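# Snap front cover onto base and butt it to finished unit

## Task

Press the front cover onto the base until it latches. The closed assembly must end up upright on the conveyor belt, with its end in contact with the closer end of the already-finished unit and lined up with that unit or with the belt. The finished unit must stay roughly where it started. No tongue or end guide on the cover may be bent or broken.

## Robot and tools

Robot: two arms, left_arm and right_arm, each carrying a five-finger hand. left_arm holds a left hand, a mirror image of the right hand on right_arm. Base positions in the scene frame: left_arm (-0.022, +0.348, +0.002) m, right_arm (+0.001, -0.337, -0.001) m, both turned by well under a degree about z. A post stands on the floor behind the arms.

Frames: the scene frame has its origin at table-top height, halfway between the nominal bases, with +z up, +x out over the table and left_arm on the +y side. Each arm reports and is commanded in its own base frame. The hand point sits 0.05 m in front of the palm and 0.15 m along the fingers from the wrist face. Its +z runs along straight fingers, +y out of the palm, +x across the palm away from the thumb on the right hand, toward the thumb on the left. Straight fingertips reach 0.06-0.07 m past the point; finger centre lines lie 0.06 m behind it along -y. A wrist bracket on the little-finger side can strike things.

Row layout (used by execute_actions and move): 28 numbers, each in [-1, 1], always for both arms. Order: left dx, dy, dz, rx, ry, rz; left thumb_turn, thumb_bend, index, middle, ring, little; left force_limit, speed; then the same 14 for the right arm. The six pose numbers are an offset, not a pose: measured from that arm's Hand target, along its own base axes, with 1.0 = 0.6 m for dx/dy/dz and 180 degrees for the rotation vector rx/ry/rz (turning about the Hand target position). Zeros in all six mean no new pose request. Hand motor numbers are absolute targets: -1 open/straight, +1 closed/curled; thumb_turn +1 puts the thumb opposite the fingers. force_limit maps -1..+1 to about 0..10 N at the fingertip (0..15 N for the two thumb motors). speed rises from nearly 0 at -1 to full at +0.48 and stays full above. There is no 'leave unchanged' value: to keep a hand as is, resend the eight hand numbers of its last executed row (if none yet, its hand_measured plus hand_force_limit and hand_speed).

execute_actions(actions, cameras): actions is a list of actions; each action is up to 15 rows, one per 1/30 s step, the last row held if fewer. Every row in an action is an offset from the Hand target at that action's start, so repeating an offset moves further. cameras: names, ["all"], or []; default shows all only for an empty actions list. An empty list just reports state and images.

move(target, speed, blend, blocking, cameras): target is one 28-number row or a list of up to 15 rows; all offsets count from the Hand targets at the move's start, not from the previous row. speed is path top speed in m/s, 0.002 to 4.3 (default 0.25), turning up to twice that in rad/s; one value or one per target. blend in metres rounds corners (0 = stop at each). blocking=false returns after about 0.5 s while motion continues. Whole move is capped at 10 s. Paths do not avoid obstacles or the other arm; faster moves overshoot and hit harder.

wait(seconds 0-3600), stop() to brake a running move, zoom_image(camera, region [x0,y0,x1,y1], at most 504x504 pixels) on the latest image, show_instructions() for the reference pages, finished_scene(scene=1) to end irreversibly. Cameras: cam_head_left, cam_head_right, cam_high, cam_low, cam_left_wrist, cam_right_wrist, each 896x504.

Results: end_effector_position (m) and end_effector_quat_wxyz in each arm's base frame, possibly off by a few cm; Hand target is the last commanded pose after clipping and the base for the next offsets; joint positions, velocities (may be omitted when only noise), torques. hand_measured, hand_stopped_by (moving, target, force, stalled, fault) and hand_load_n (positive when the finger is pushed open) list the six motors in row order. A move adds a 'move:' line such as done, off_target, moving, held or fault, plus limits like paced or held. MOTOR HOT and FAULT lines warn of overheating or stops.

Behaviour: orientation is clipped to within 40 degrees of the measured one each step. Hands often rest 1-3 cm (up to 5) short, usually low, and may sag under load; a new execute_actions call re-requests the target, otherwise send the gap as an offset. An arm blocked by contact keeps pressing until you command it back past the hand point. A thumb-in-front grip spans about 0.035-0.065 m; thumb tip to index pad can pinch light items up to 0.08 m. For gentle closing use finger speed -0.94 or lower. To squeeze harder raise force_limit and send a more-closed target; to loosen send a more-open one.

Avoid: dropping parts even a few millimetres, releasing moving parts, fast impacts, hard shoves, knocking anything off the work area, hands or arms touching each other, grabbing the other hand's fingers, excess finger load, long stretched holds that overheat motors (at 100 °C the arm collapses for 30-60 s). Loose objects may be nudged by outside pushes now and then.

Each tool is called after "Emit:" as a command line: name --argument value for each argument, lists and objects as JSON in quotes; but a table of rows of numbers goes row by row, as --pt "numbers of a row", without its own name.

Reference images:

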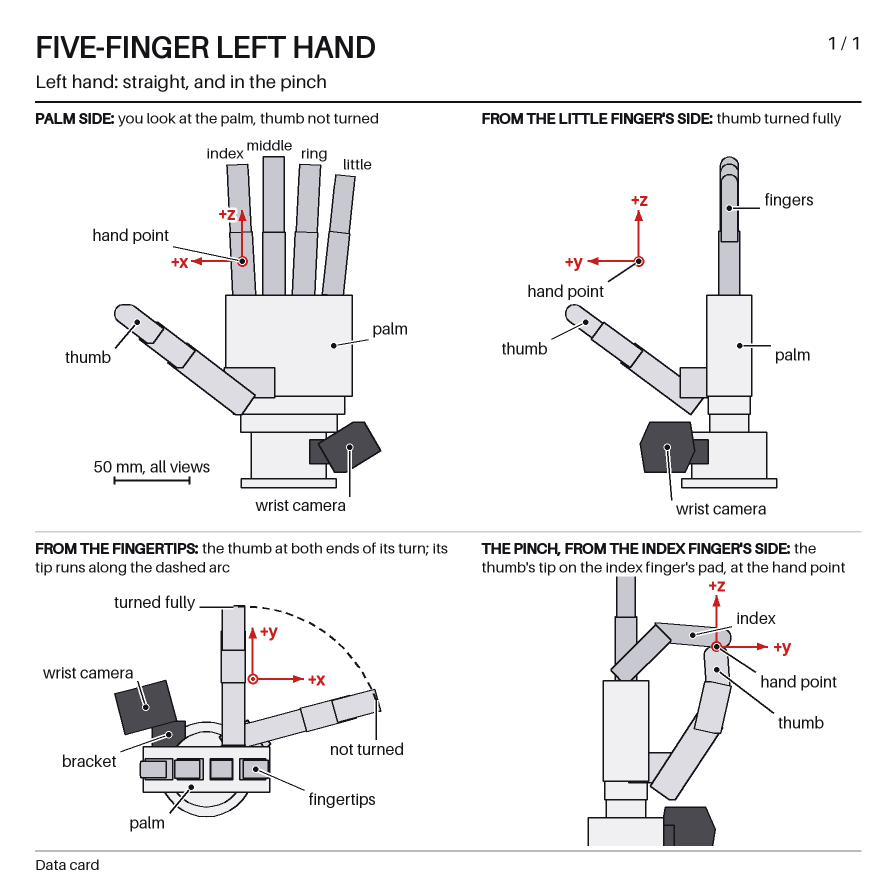

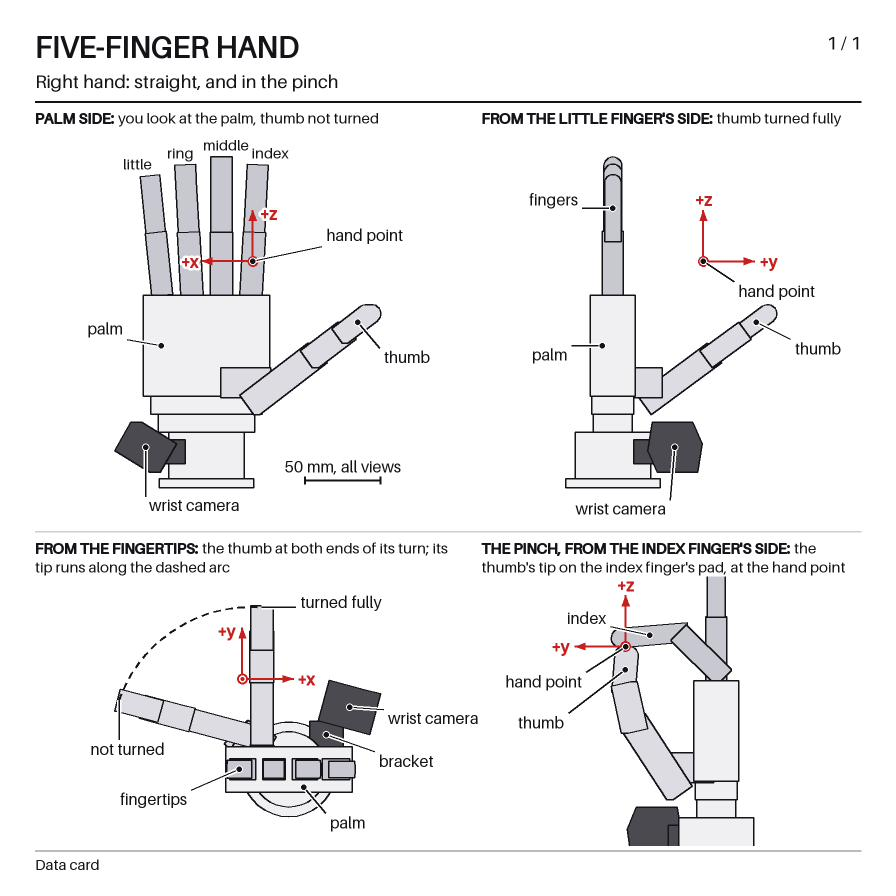

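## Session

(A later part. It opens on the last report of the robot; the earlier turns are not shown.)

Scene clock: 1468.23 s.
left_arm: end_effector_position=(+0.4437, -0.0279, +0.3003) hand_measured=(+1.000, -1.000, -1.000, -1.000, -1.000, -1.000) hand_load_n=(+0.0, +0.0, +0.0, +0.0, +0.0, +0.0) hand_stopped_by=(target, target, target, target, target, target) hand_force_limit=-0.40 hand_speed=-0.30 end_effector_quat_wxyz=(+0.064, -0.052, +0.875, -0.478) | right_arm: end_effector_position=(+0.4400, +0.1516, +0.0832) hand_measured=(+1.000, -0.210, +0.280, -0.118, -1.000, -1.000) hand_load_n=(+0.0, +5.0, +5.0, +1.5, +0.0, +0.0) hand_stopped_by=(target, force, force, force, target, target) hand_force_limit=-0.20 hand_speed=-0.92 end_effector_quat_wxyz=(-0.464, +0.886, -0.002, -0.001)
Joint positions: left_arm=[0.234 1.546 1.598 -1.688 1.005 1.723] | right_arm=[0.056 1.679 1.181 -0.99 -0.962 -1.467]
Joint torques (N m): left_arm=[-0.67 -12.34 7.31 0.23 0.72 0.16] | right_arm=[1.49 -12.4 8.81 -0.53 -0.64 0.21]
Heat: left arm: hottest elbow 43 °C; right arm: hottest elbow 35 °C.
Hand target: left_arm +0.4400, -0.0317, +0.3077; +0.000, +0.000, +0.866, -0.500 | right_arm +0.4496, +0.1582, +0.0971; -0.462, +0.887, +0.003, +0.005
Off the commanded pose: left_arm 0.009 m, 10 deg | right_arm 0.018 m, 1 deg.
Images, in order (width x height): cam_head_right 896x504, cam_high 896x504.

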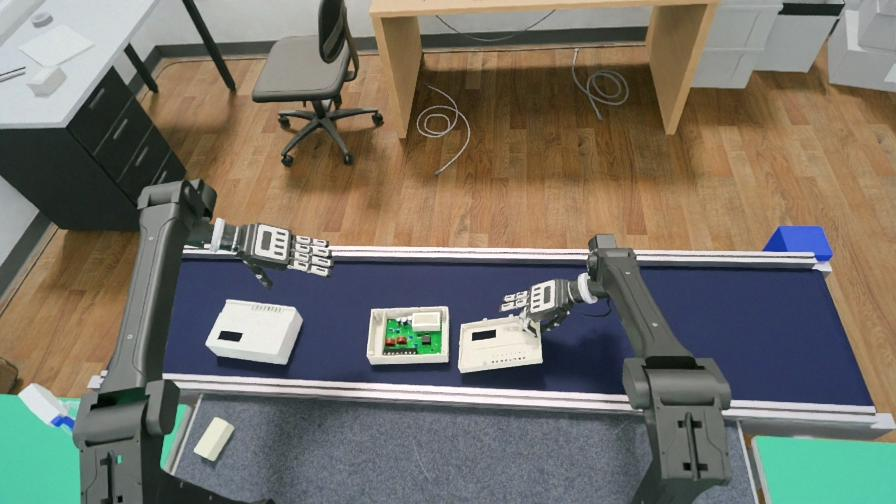

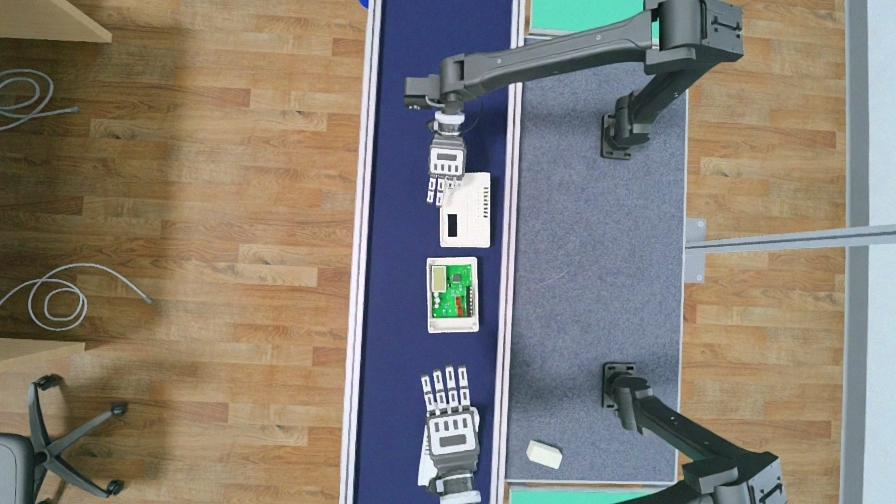

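Emit:
move --target '[0,0,0,0,0,0,1,-1,-1,-1,-1,-1,-0.4,-0.3,-0.002,0.05,0.083,-0.0832,-0.0044,0,1,-0.2,0.32,0.2,-1,-1,-0.2,-0.92]' --speed 0.06 --cameras '["cam_left_wrist","cam_right_wrist","cam_high"]'

Scene clock: 1477.73 s.
left_arm: end_effector_position=(+0.4437, -0.0279, +0.3003) hand_measured=(+1.000, -1.000, -1.000, -1.000, -1.000, -1.000) hand_load_n=(+0.0, +0.0, +0.0, +0.0, +0.0, +0.0) hand_stopped_by=(target, target, target, target, target, target) hand_force_limit=-0.40 hand_speed=-0.30 end_effector_quat_wxyz=(+0.064, -0.052, +0.875, -0.478) | right_arm: end_effector_position=(+0.4409, +0.1802, +0.1297) hand_measured=(+1.000, -0.210, +0.280, -0.118, -1.000, -1.000) hand_load_n=(+0.0, +5.5, +5.0, +1.5, +0.0, -0.5) hand_stopped_by=(target, force, force, force, target, target) hand_force_limit=-0.20 hand_speed=-0.92 end_effector_quat_wxyz=(-0.342, +0.940, +0.004, +0.003)
Joint positions: left_arm=[0.234 1.546 1.598 -1.688 1.005 1.723] | right_arm=[0.214 1.61 1.302 -1.084 -0.678 -1.303]
Joint torques (N m): left_arm=[-1.32 -12.45 7.36 0.27 0.69 0.15] | right_arm=[1.38 -12.28 9.88 -0.55 -0.5 0.2]
Heat: left arm: hottest elbow 42 °C; right arm: hottest elbow 35 °C.
Hand target: left_arm +0.4400, -0.0317, +0.3077; +0.000, +0.000, +0.866, -0.500 | right_arm +0.4483, +0.1882, +0.1469; -0.343, +0.939, +0.007, +0.011
Off the commanded pose: left_arm 0.009 m, 10 deg | right_arm 0.020 m, 1 deg.
joint sent to its limit (left arm) — joint 4 (wrist pitch), lower limit. The joint targets are off in orientation, not in position.
move: off_target (right_arm)
Images, in order (width x height): cam_high 896x504, cam_left_wrist 896x504, cam_right_wrist 896x504.

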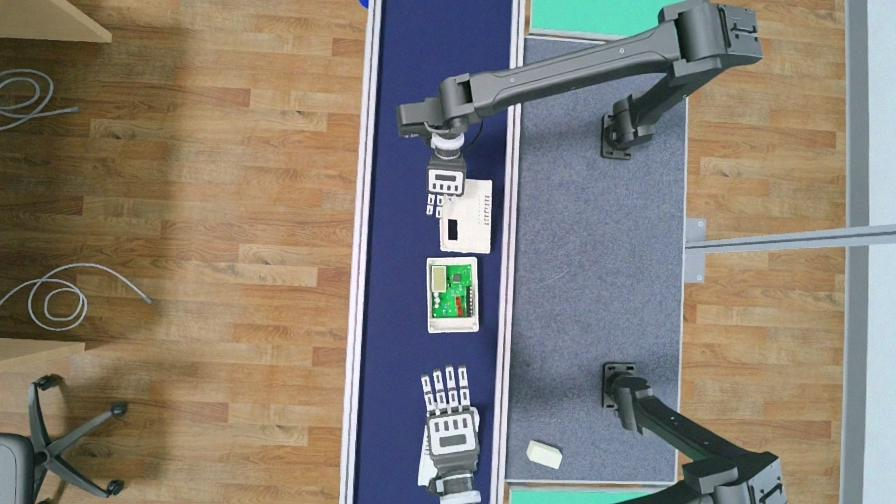

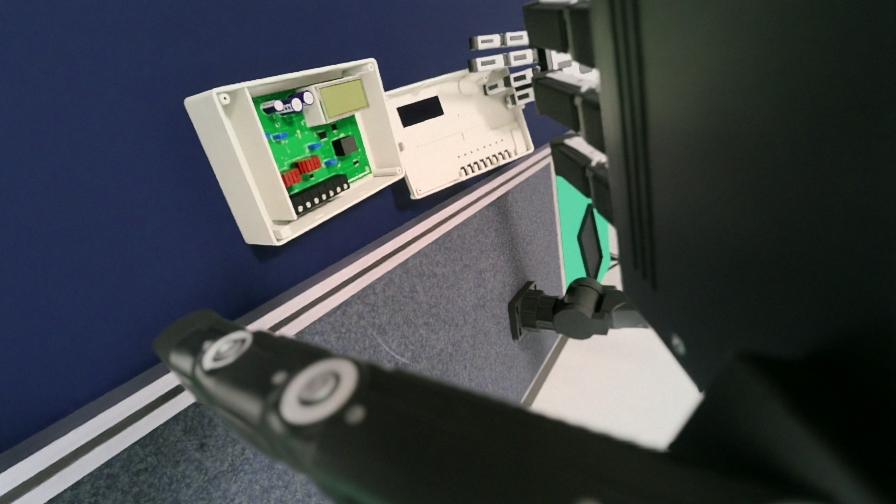

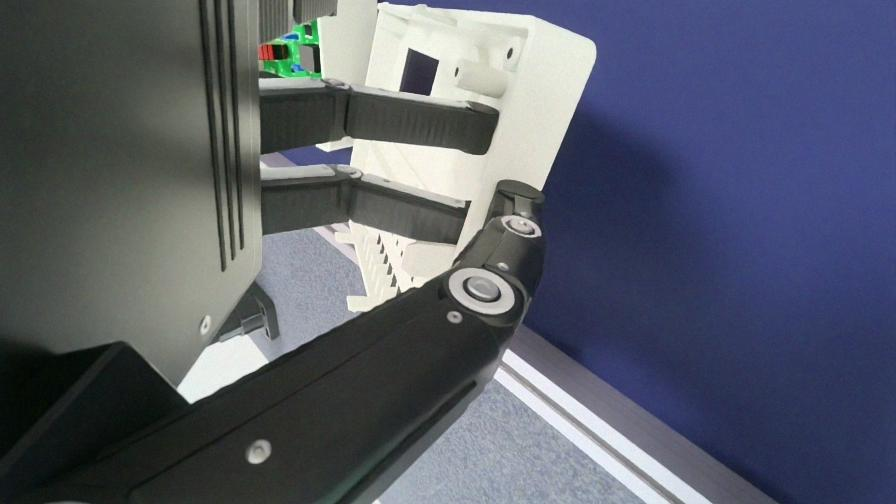

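Emit:
move --target '[0,0,0,0,0,0,1,-1,-1,-1,-1,-1,-0.4,-0.3,0,0.057,0.07,-0.0888,-0.0047,0,1,-0.2,0.32,0.2,-1,-1,-0.2,-0.92]' --speed 0.06 --cameras '["cam_left_wrist","cam_right_wrist","cam_high"]'

Scene clock: 1486.37 s.
left_arm: end_effector_position=(+0.4437, -0.0279, +0.3003) hand_measured=(+1.000, -1.000, -1.000, -1.000, -1.000, -1.000) hand_load_n=(+0.0, +0.0, +0.0, +0.0, +0.0, +0.0) hand_stopped_by=(target, target, target, target, target, target) hand_force_limit=-0.40 hand_speed=-0.30 end_effector_quat_wxyz=(+0.064, -0.052, +0.875, -0.478) | right_arm: end_effector_position=(+0.4397, +0.2128, +0.1780) hand_measured=(+1.000, -0.210, +0.280, -0.118, -1.000, -1.000) hand_load_n=(+0.0, +3.0, +6.0, +0.0, +0.0, +0.0) hand_stopped_by=(target, force, force, force, target, target) hand_force_limit=-0.20 hand_speed=-0.92 end_effector_quat_wxyz=(-0.207, +0.978, +0.012, +0.012)
Joint positions: left_arm=[0.234 1.546 1.598 -1.688 1.005 1.723] | right_arm=[0.388 1.626 1.491 -1.253 -0.376 -1.172]
Joint torques (N m): left_arm=[-0.79 -12.81 7.49 0.31 0.74 0.15] | right_arm=[1.14 -11.87 10.84 -0.32 -0.34 0.19]
Heat: left arm: hottest elbow 42 °C; right arm: hottest elbow 36 °C.
Hand target: left_arm +0.4400, -0.0317, +0.3077; +0.000, +0.000, +0.866, -0.500 | right_arm +0.4484, +0.2224, +0.1889; -0.209, +0.978, +0.011, +0.017
Off the commanded pose: left_arm 0.009 m, 10 deg | right_arm 0.017 m, 1 deg.
joint sent to its limit (left arm) — joint 4 (wrist pitch), lower limit. The joint targets are off in orientation, not in position.
move: off_target (right_arm)
Images, in order (width x height): cam_high 896x504, cam_left_wrist 896x504, cam_right_wrist 896x504.

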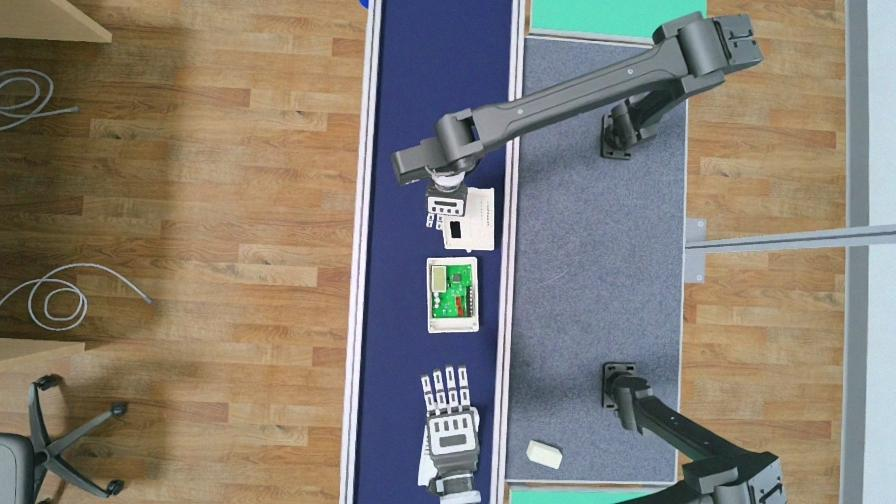

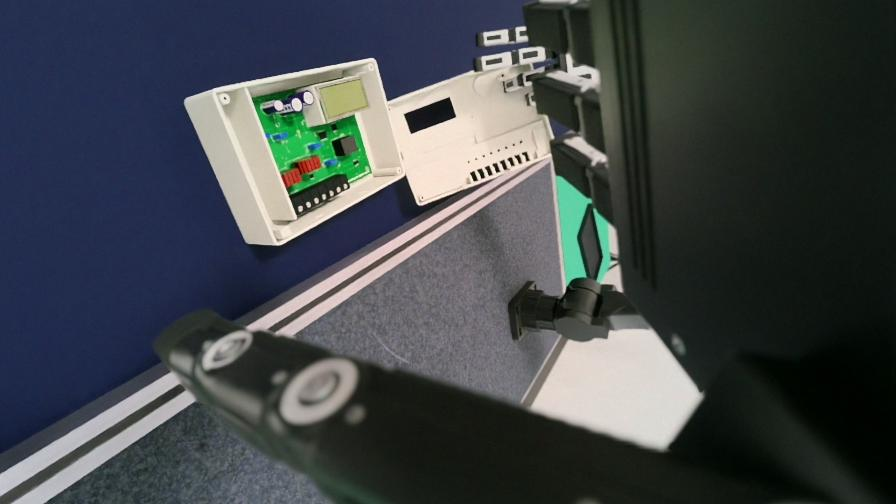

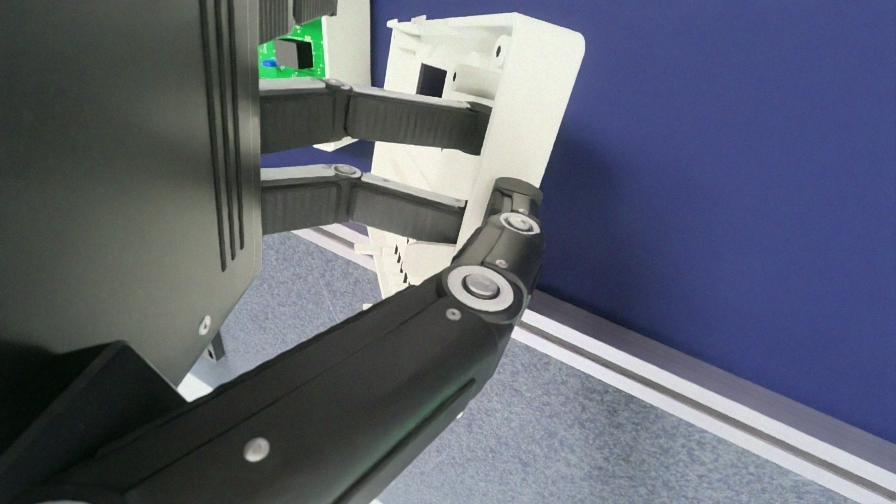

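Emit:
move --target '[0,0,0,0,0,0,1,-1,-1,-1,-1,-1,-0.4,-0.3,0,0,0,0,0,0,1,-0.17,0.35,0.2,-1,-1,0.2,-0.92]' --speed 0.06 --cameras '["cam_head_left","cam_low"]'

Emit:
zoom_image --camera "cam_head_left" --region '[350, 220, 650, 400]'

Emit:
zoom_image --camera "cam_low" --region '[460, 200, 620, 360]'

Scene clock: 1492.07 s.
left_arm: end_effector_position=(+0.4437, -0.0279, +0.3003) hand_measured=(+1.000, -1.000, -1.000, -1.000, -1.000, -1.000) hand_load_n=(+0.0, +0.0, +0.0, +0.0, +0.0, +0.0) hand_stopped_by=(target, target, target, target, target, target) hand_force_limit=-0.40 hand_speed=-0.30 end_effector_quat_wxyz=(+0.064, -0.052, +0.875, -0.478) | right_arm: end_effector_position=(+0.4396, +0.2127, +0.1778) hand_measured=(+1.000, -0.176, +0.284, -0.118, -1.000, -1.000) hand_load_n=(+0.0, +7.0, +7.5, +0.5, +0.0, +0.0) hand_stopped_by=(target, target, force, force, target, target) hand_force_limit=0.20 hand_speed=-0.92 end_effector_quat_wxyz=(-0.206, +0.978, +0.012, +0.011)
Joint positions: left_arm=[0.234 1.546 1.598 -1.688 1.005 1.723] | right_arm=[0.388 1.627 1.491 -1.253 -0.376 -1.172]
Joint torques (N m): left_arm=[-1.03 -12.34 7.42 0.23 0.7 0.16] | right_arm=[1.14 -11.52 10.84 -0.43 -0.33 0.19]
Heat: left arm: hottest elbow 42 °C; right arm: hottest elbow 37 °C.
Hand target: left_arm +0.4400, -0.0317, +0.3077; +0.000, +0.000, +0.866, -0.500 | right_arm +0.4484, +0.2224, +0.1889; -0.209, +0.978, +0.011, +0.017
Off the commanded pose: left_arm 0.009 m, 10 deg | right_arm 0.017 m, 1 deg.
joint sent to its limit (left arm) — joint 4 (wrist pitch), lower limit. The joint targets are off in orientation, not in position.
move: done

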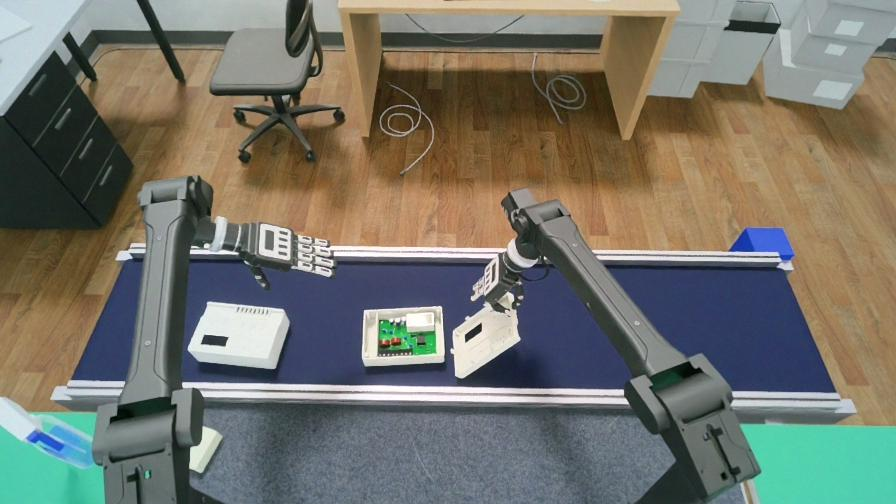

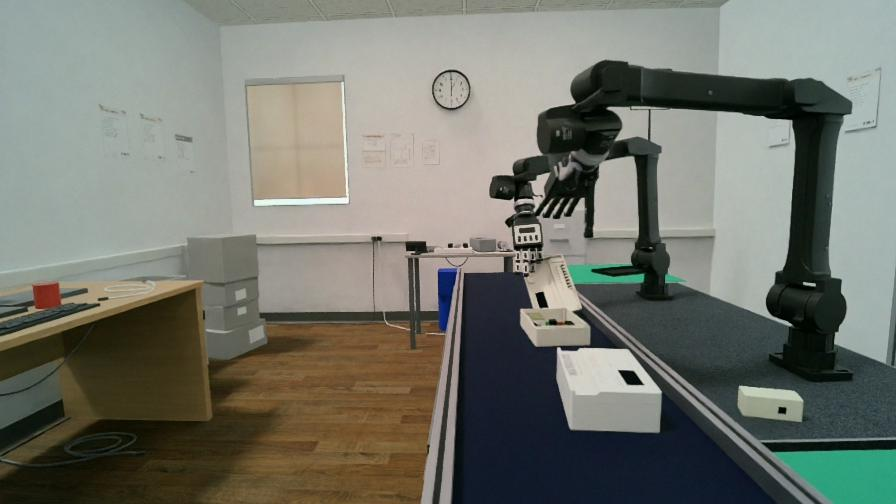

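Scaled by 1.680 from the camera's image (finer frame: 1280x720).

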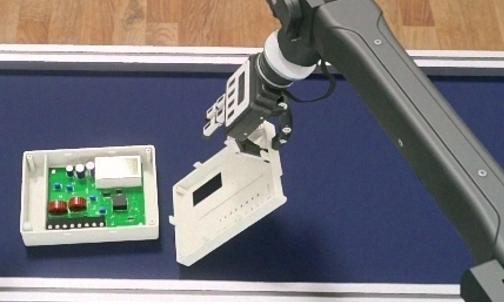

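Scaled by 3.150 from the camera's image (finer frame: 1280x720).

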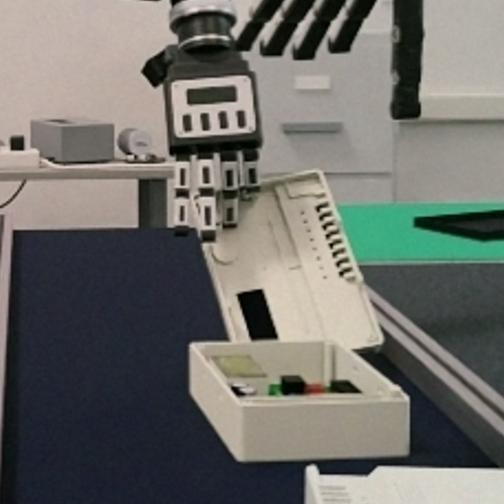

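Emit:
move --target '[0,0,0,0,0,0,1,-1,-1,-1,-1,-1,-0.4,-0.3,0.0177,0.076,0.043,-0.0999,-0.0052,0,1,-0.17,0.35,0.2,-1,-1,0.2,-0.92]' --speed 0.06 --cameras '["cam_head_left","cam_right_wrist","cam_low"]'

Emit:
zoom_image --camera "cam_head_left" --region '[350, 200, 650, 400]'

Emit:
zoom_image --camera "cam_low" --region '[460, 200, 620, 360]'

Scene clock: 1501.57 s.
left_arm: end_effector_position=(+0.4437, -0.0279, +0.3003) hand_measured=(+1.000, -1.000, -1.000, -1.000, -1.000, -1.000) hand_load_n=(+0.0, +0.0, +0.0, -0.5, +0.0, +0.0) hand_stopped_by=(target, target, target, target, target, target) hand_force_limit=-0.40 hand_speed=-0.30 end_effector_quat_wxyz=(+0.064, -0.052, +0.875, -0.478) | right_arm: end_effector_position=(+0.4531, +0.2578, +0.2073) hand_measured=(+1.000, -0.176, +0.284, -0.118, -1.000, -1.000) hand_load_n=(-0.5, +6.5, +7.0, +0.5, +0.0, +0.0) hand_stopped_by=(target, target, force, force, target, target) hand_force_limit=0.20 hand_speed=-0.92 end_effector_quat_wxyz=(-0.051, +0.998, +0.017, +0.017)
Joint positions: left_arm=[0.234 1.546 1.598 -1.688 1.005 1.723] | right_arm=[0.562 1.798 1.791 -1.481 -0.07 -1.04]
Joint torques (N m): left_arm=[-0.67 -12.86 7.39 0.29 0.71 0.14] | right_arm=[1.14 -13.63 10.71 -0.66 0.04 0.18]
Heat: left arm: hottest elbow 42 °C; right arm: hottest elbow 38 °C.
Hand target: left_arm +0.4400, -0.0317, +0.3077; +0.000, +0.000, +0.866, -0.500 | right_arm +0.4591, +0.2680, +0.2149; -0.054, +0.998, +0.015, +0.023
Off the commanded pose: left_arm 0.009 m, 10 deg | right_arm 0.014 m, 1 deg.
joint sent to its limit (left arm) — joint 4 (wrist pitch), lower limit. The joint targets are off in orientation, not in position.
move: off_target (right_arm)
Images, in order (width x height): cam_head_left 896x504, cam_low 896x504, cam_right_wrist 896x504.

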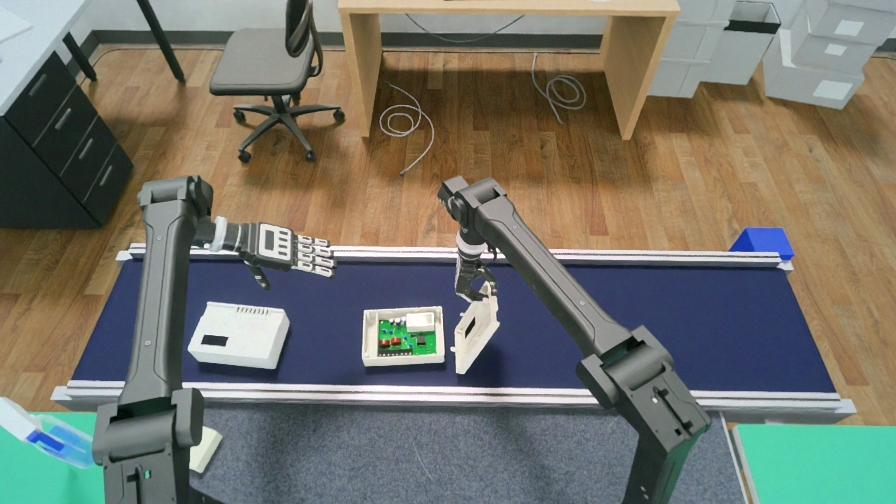

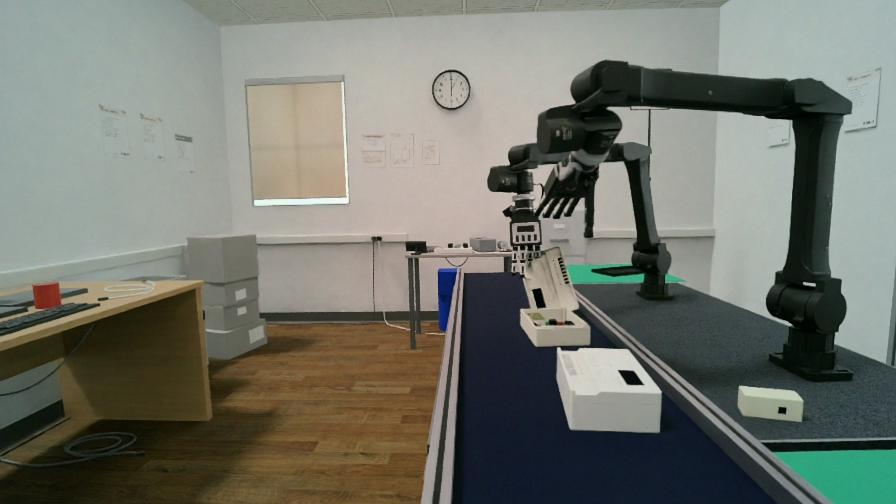

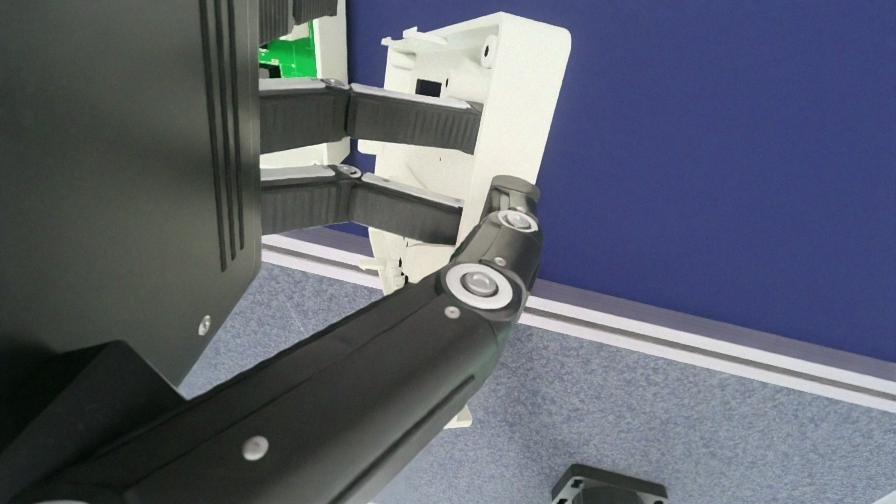

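Scaled by 1.680 from the camera's image (finer frame: 1280x720).

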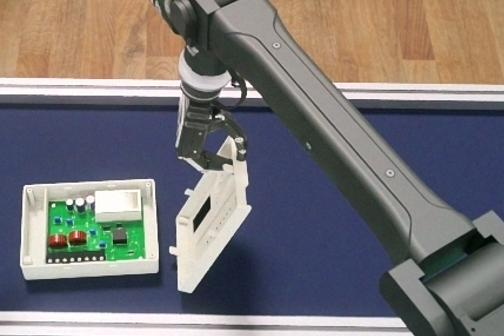

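Scaled by 3.150 from the camera's image (finer frame: 1280x720).

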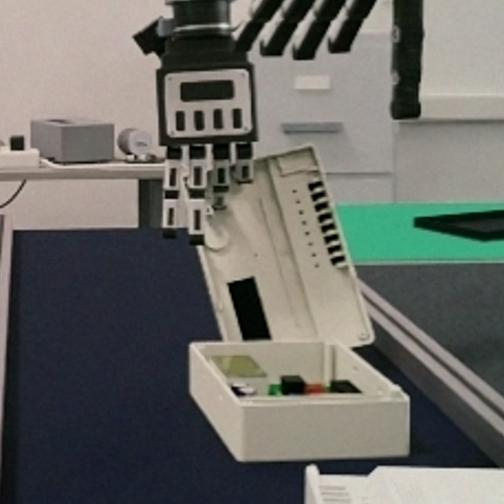

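Emit:
move --target '[0,0,0,0,0,0,1,-1,-1,-1,-1,-1,-0.4,-0.3,0,0,0,0,0,0,1,-0.17,0.35,0.3,-1,-1,0.0,-0.92]' --speed 0.06 --cameras '["cam_left_wrist"]'

Scene clock: 1513.43 s.
left_arm: end_effector_position=(+0.4437, -0.0279, +0.3003) hand_measured=(+1.000, -1.000, -1.000, -1.000, -1.000, -1.000) hand_load_n=(+0.0, +0.0, +0.0, +0.0, +0.5, +0.0) hand_stopped_by=(target, target, target, target, target, target) hand_force_limit=-0.40 hand_speed=-0.30 end_effector_quat_wxyz=(+0.064, -0.052, +0.875, -0.478) | right_arm: end_effector_position=(+0.4525, +0.2573, +0.2070) hand_measured=(+1.000, -0.176, +0.284, +0.232, -1.000, -1.000) hand_load_n=(+0.0, +8.0, +8.5, +6.5, +0.0, +0.0) hand_stopped_by=(target, target, force, force, target, target) hand_force_limit=0.00 hand_speed=-0.92 end_effector_quat_wxyz=(-0.050, +0.998, +0.016, +0.016)
Joint positions: left_arm=[0.234 1.546 1.598 -1.688 1.005 1.723] | right_arm=[0.562 1.799 1.791 -1.483 -0.069 -1.038]
Joint torques (N m): left_arm=[-0.91 -12.45 7.23 0.21 0.71 0.15] | right_arm=[1.14 -13.51 10.71 -0.55 -0.01 0.16]
Heat: left arm: hottest elbow 41 °C; right arm: hottest elbow 38 °C.
Hand target: left_arm +0.4400, -0.0317, +0.3077; +0.000, +0.000, +0.866, -0.500 | right_arm +0.4590, +0.2680, +0.2147; -0.054, +0.998, +0.015, +0.023
Off the commanded pose: left_arm 0.009 m, 10 deg | right_arm 0.015 m, 1 deg.
joint sent to its limit (left arm) — joint 4 (wrist pitch), lower limit. The joint targets are off in orientation, not in position.
move: done

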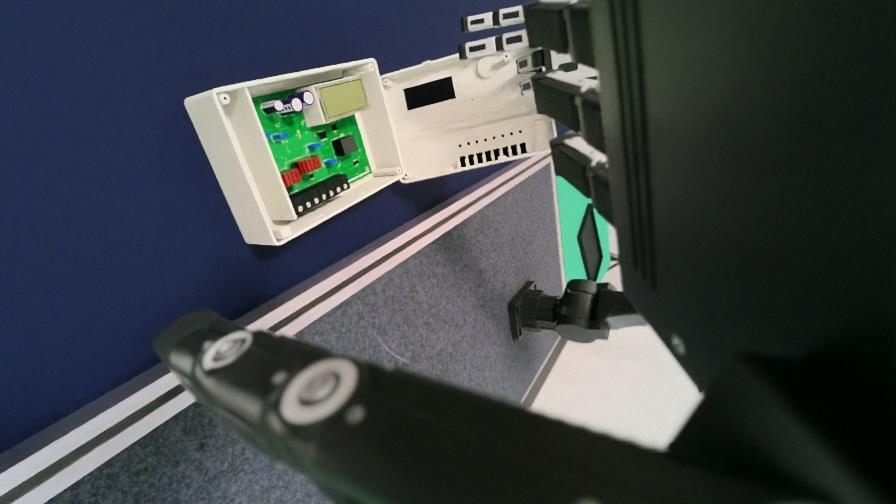

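Emit:
move --pt "0 0 0 0 0 0 1 -1 -1 -1 -1 -1 -0.4 -0.3 0 0.005 0.05 0 0 0 1 -0.17 0.35 0.3 -1 -1 0.0 -0.92" --pt "0 0 0 0 0 0 1 -1 -1 -1 -1 -1 -0.4 -0.3 0.025 0.025 0.08 -0.0555 -0.0029 0 1 -0.17 0.35 0.3 -1 -1 0.0 -0.92" --speed 0.06 --cameras '["cam_head_left","cam_right_wrist","cam_low","cam_left_wrist"]'

Emit:
zoom_image --camera "cam_head_left" --region '[350, 200, 650, 400]'

Emit:
zoom_image --camera "cam_low" --region '[460, 200, 620, 360]'

Scene clock: 1519.37 s.
left_arm: end_effector_position=(+0.4437, -0.0279, +0.3003) hand_measured=(+1.000, -1.000, -1.000, -1.000, -1.000, -1.000) hand_load_n=(+0.0, +0.0, +0.0, +0.0, +0.0, +0.0) hand_stopped_by=(target, target, target, target, target, target) hand_force_limit=-0.40 hand_speed=-0.30 end_effector_quat_wxyz=(+0.064, -0.052, +0.875, -0.478) | right_arm: end_effector_position=(+0.4700, +0.2729, +0.2547) hand_measured=(+1.000, -0.176, +0.284, +0.232, -1.000, -1.000) hand_load_n=(+0.0, +8.0, +9.0, +6.5, +0.0, +0.0) hand_stopped_by=(target, target, force, force, target, target) hand_force_limit=0.00 hand_speed=-0.92 end_effector_quat_wxyz=(+0.025, +0.999, +0.021, +0.040)
Joint positions: left_arm=[0.234 1.546 1.598 -1.688 1.005 1.723] | right_arm=[0.62 1.91 2.058 -1.681 0.086 -0.996]
Joint torques (N m): left_arm=[-0.67 -12.28 7.38 0.29 0.69 0.15] | right_arm=[1.2 -15.09 10.71 -0.76 0.21 0.18]
Heat: left arm: hottest elbow 41 °C; right arm: hottest elbow 39 °C.
Hand target: left_arm +0.4400, -0.0317, +0.3077; +0.000, +0.000, +0.866, -0.500 | right_arm +0.4740, +0.2831, +0.2627; +0.034, +0.999, +0.017, +0.026
Off the commanded pose: left_arm 0.009 m, 10 deg | right_arm 0.014 m, 2 deg.
joint sent to its limit (left arm) — joint 4 (wrist pitch), lower limit. The joint targets are off in orientation, not in position.
joint sent to its limit (right arm) — joint 4 (wrist pitch), lower limit. The joint targets are off in orientation, not in position.
move: off_target (right_arm)
Images, in order (width x height): cam_head_left 896x504, cam_low 896x504, cam_left_wrist 896x504, cam_right_wrist 896x504.

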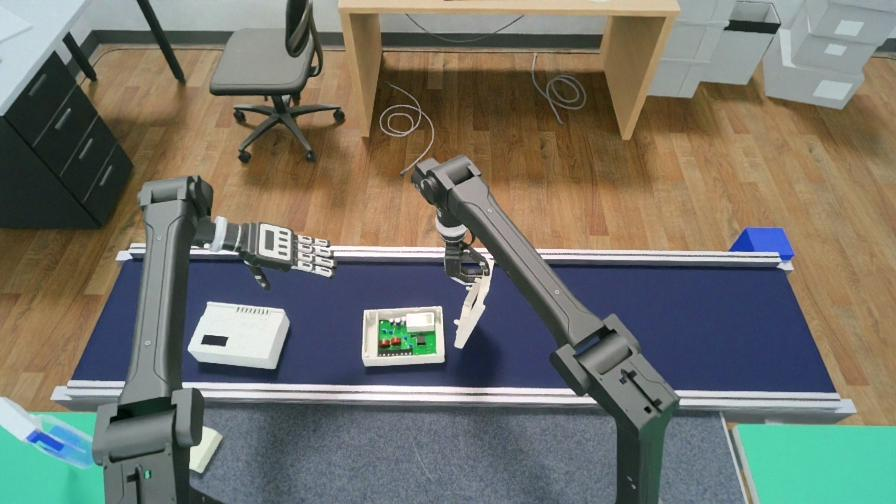

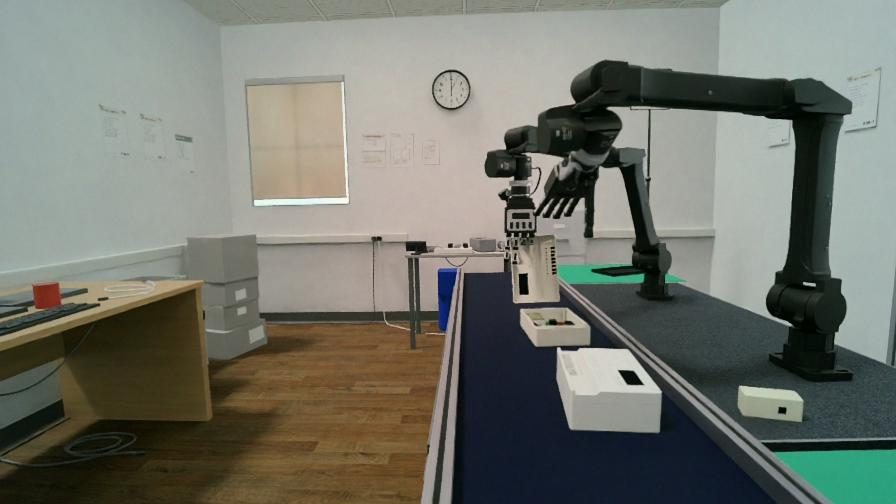

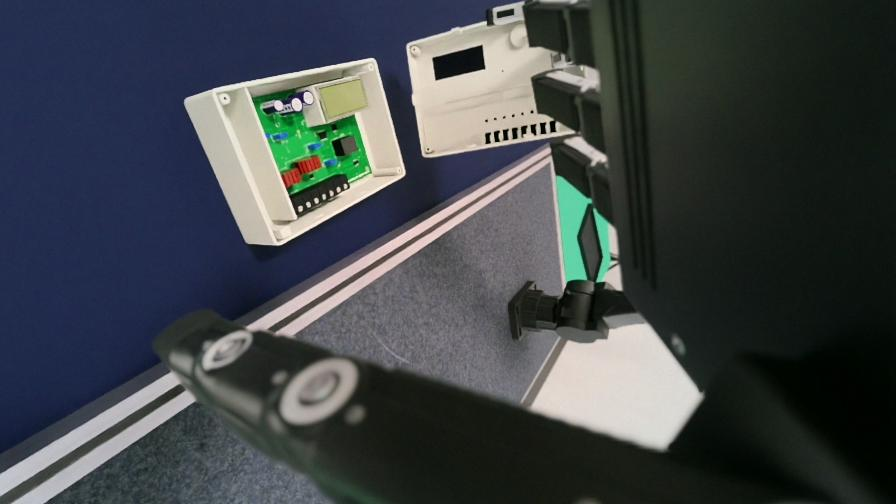

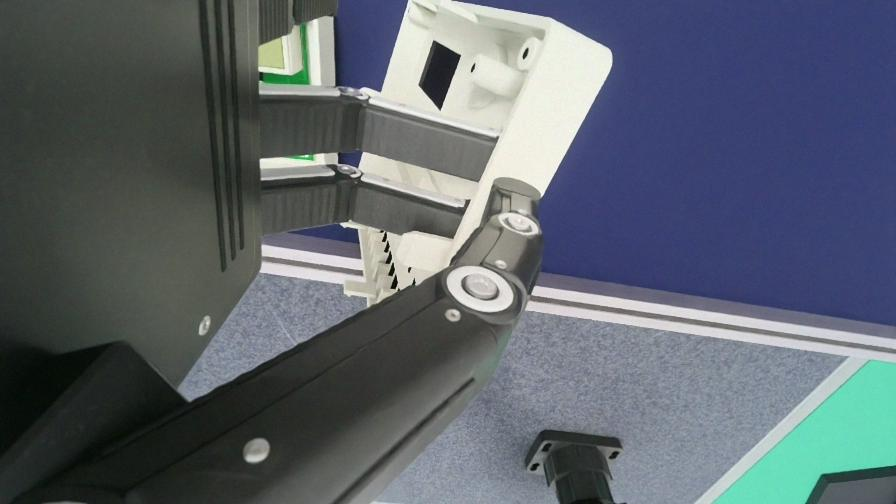

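Scaled by 1.680 from the camera's image (finer frame: 1280x720).

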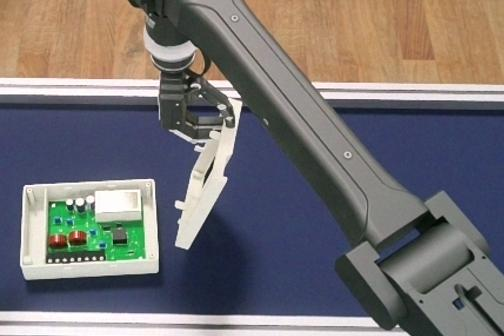

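Scaled by 3.150 from the camera's image (finer frame: 1280x720).

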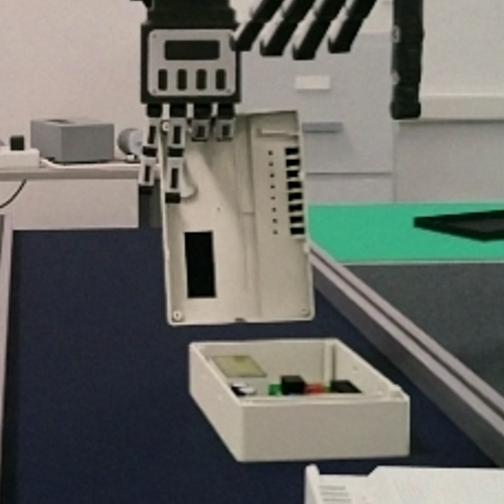

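Emit:
wait --seconds 0 --cameras '["cam_high"]'

Emit:
zoom_image --camera "cam_high" --region '[380, 180, 530, 350]'

Scene clock: 1522.93 s.
left_arm: end_effector_position=(+0.4437, -0.0279, +0.3003) hand_measured=(+1.000, -1.000, -1.000, -1.000, -1.000, -1.000) hand_load_n=(+0.0, -0.5, +0.0, +0.0, +0.0, -0.5) hand_stopped_by=(target, target, target, target, target, target) hand_force_limit=-0.40 hand_speed=-0.30 end_effector_quat_wxyz=(+0.064, -0.052, +0.875, -0.478) | right_arm: end_effector_position=(+0.4701, +0.2730, +0.2541) hand_measured=(+1.000, -0.176, +0.284, +0.232, -1.000, -1.000) hand_load_n=(+0.0, +8.0, +8.5, +6.5, +0.0, +0.0) hand_stopped_by=(target, target, force, force, target, target) hand_force_limit=0.00 hand_speed=-0.92 end_effector_quat_wxyz=(+0.025, +0.999, +0.021, +0.039)
Joint positions: left_arm=[0.234 1.546 1.598 -1.688 1.005 1.723] | right_arm=[0.62 1.911 2.058 -1.681 0.086 -0.995]
Joint torques (N m): left_arm=[-0.44 -12.4 7.3 0.2 0.7 0.15] | right_arm=[1.26 -14.92 10.71 -0.75 0.21 0.16]
Heat: left arm: hottest elbow 41 °C; right arm: hottest elbow 39 °C.
Hand target: left_arm +0.4400, -0.0317, +0.3077; +0.000, +0.000, +0.866, -0.500 | right_arm +0.4740, +0.2831, +0.2627; +0.034, +0.999, +0.017, +0.026
Off the commanded pose: left_arm 0.009 m, 10 deg | right_arm 0.014 m, 2 deg.

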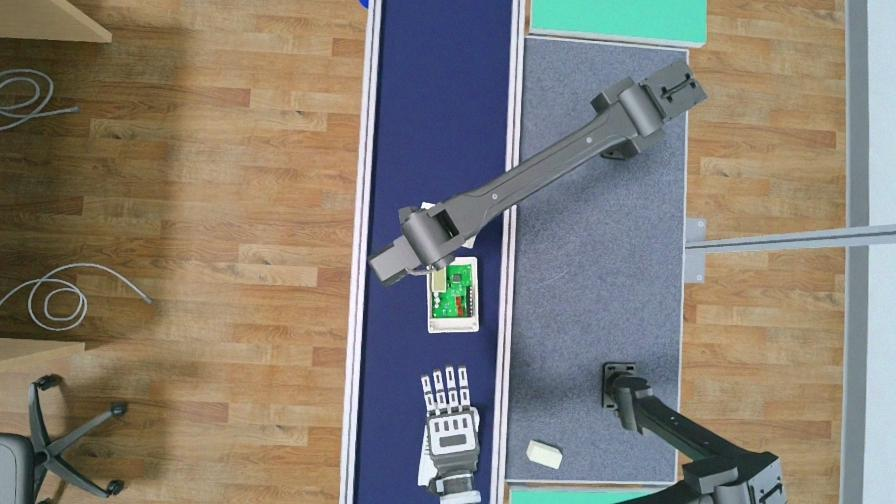

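Scaled by 2.965 from the camera's image (finer frame: 1280x720).

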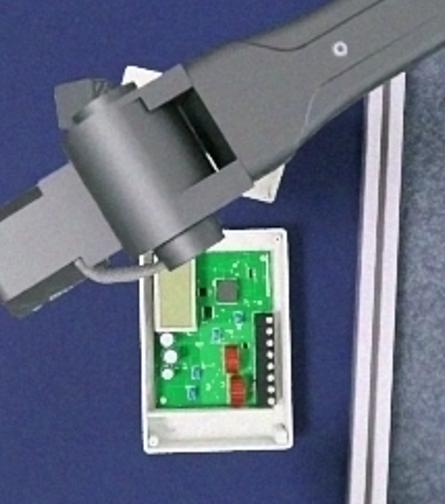

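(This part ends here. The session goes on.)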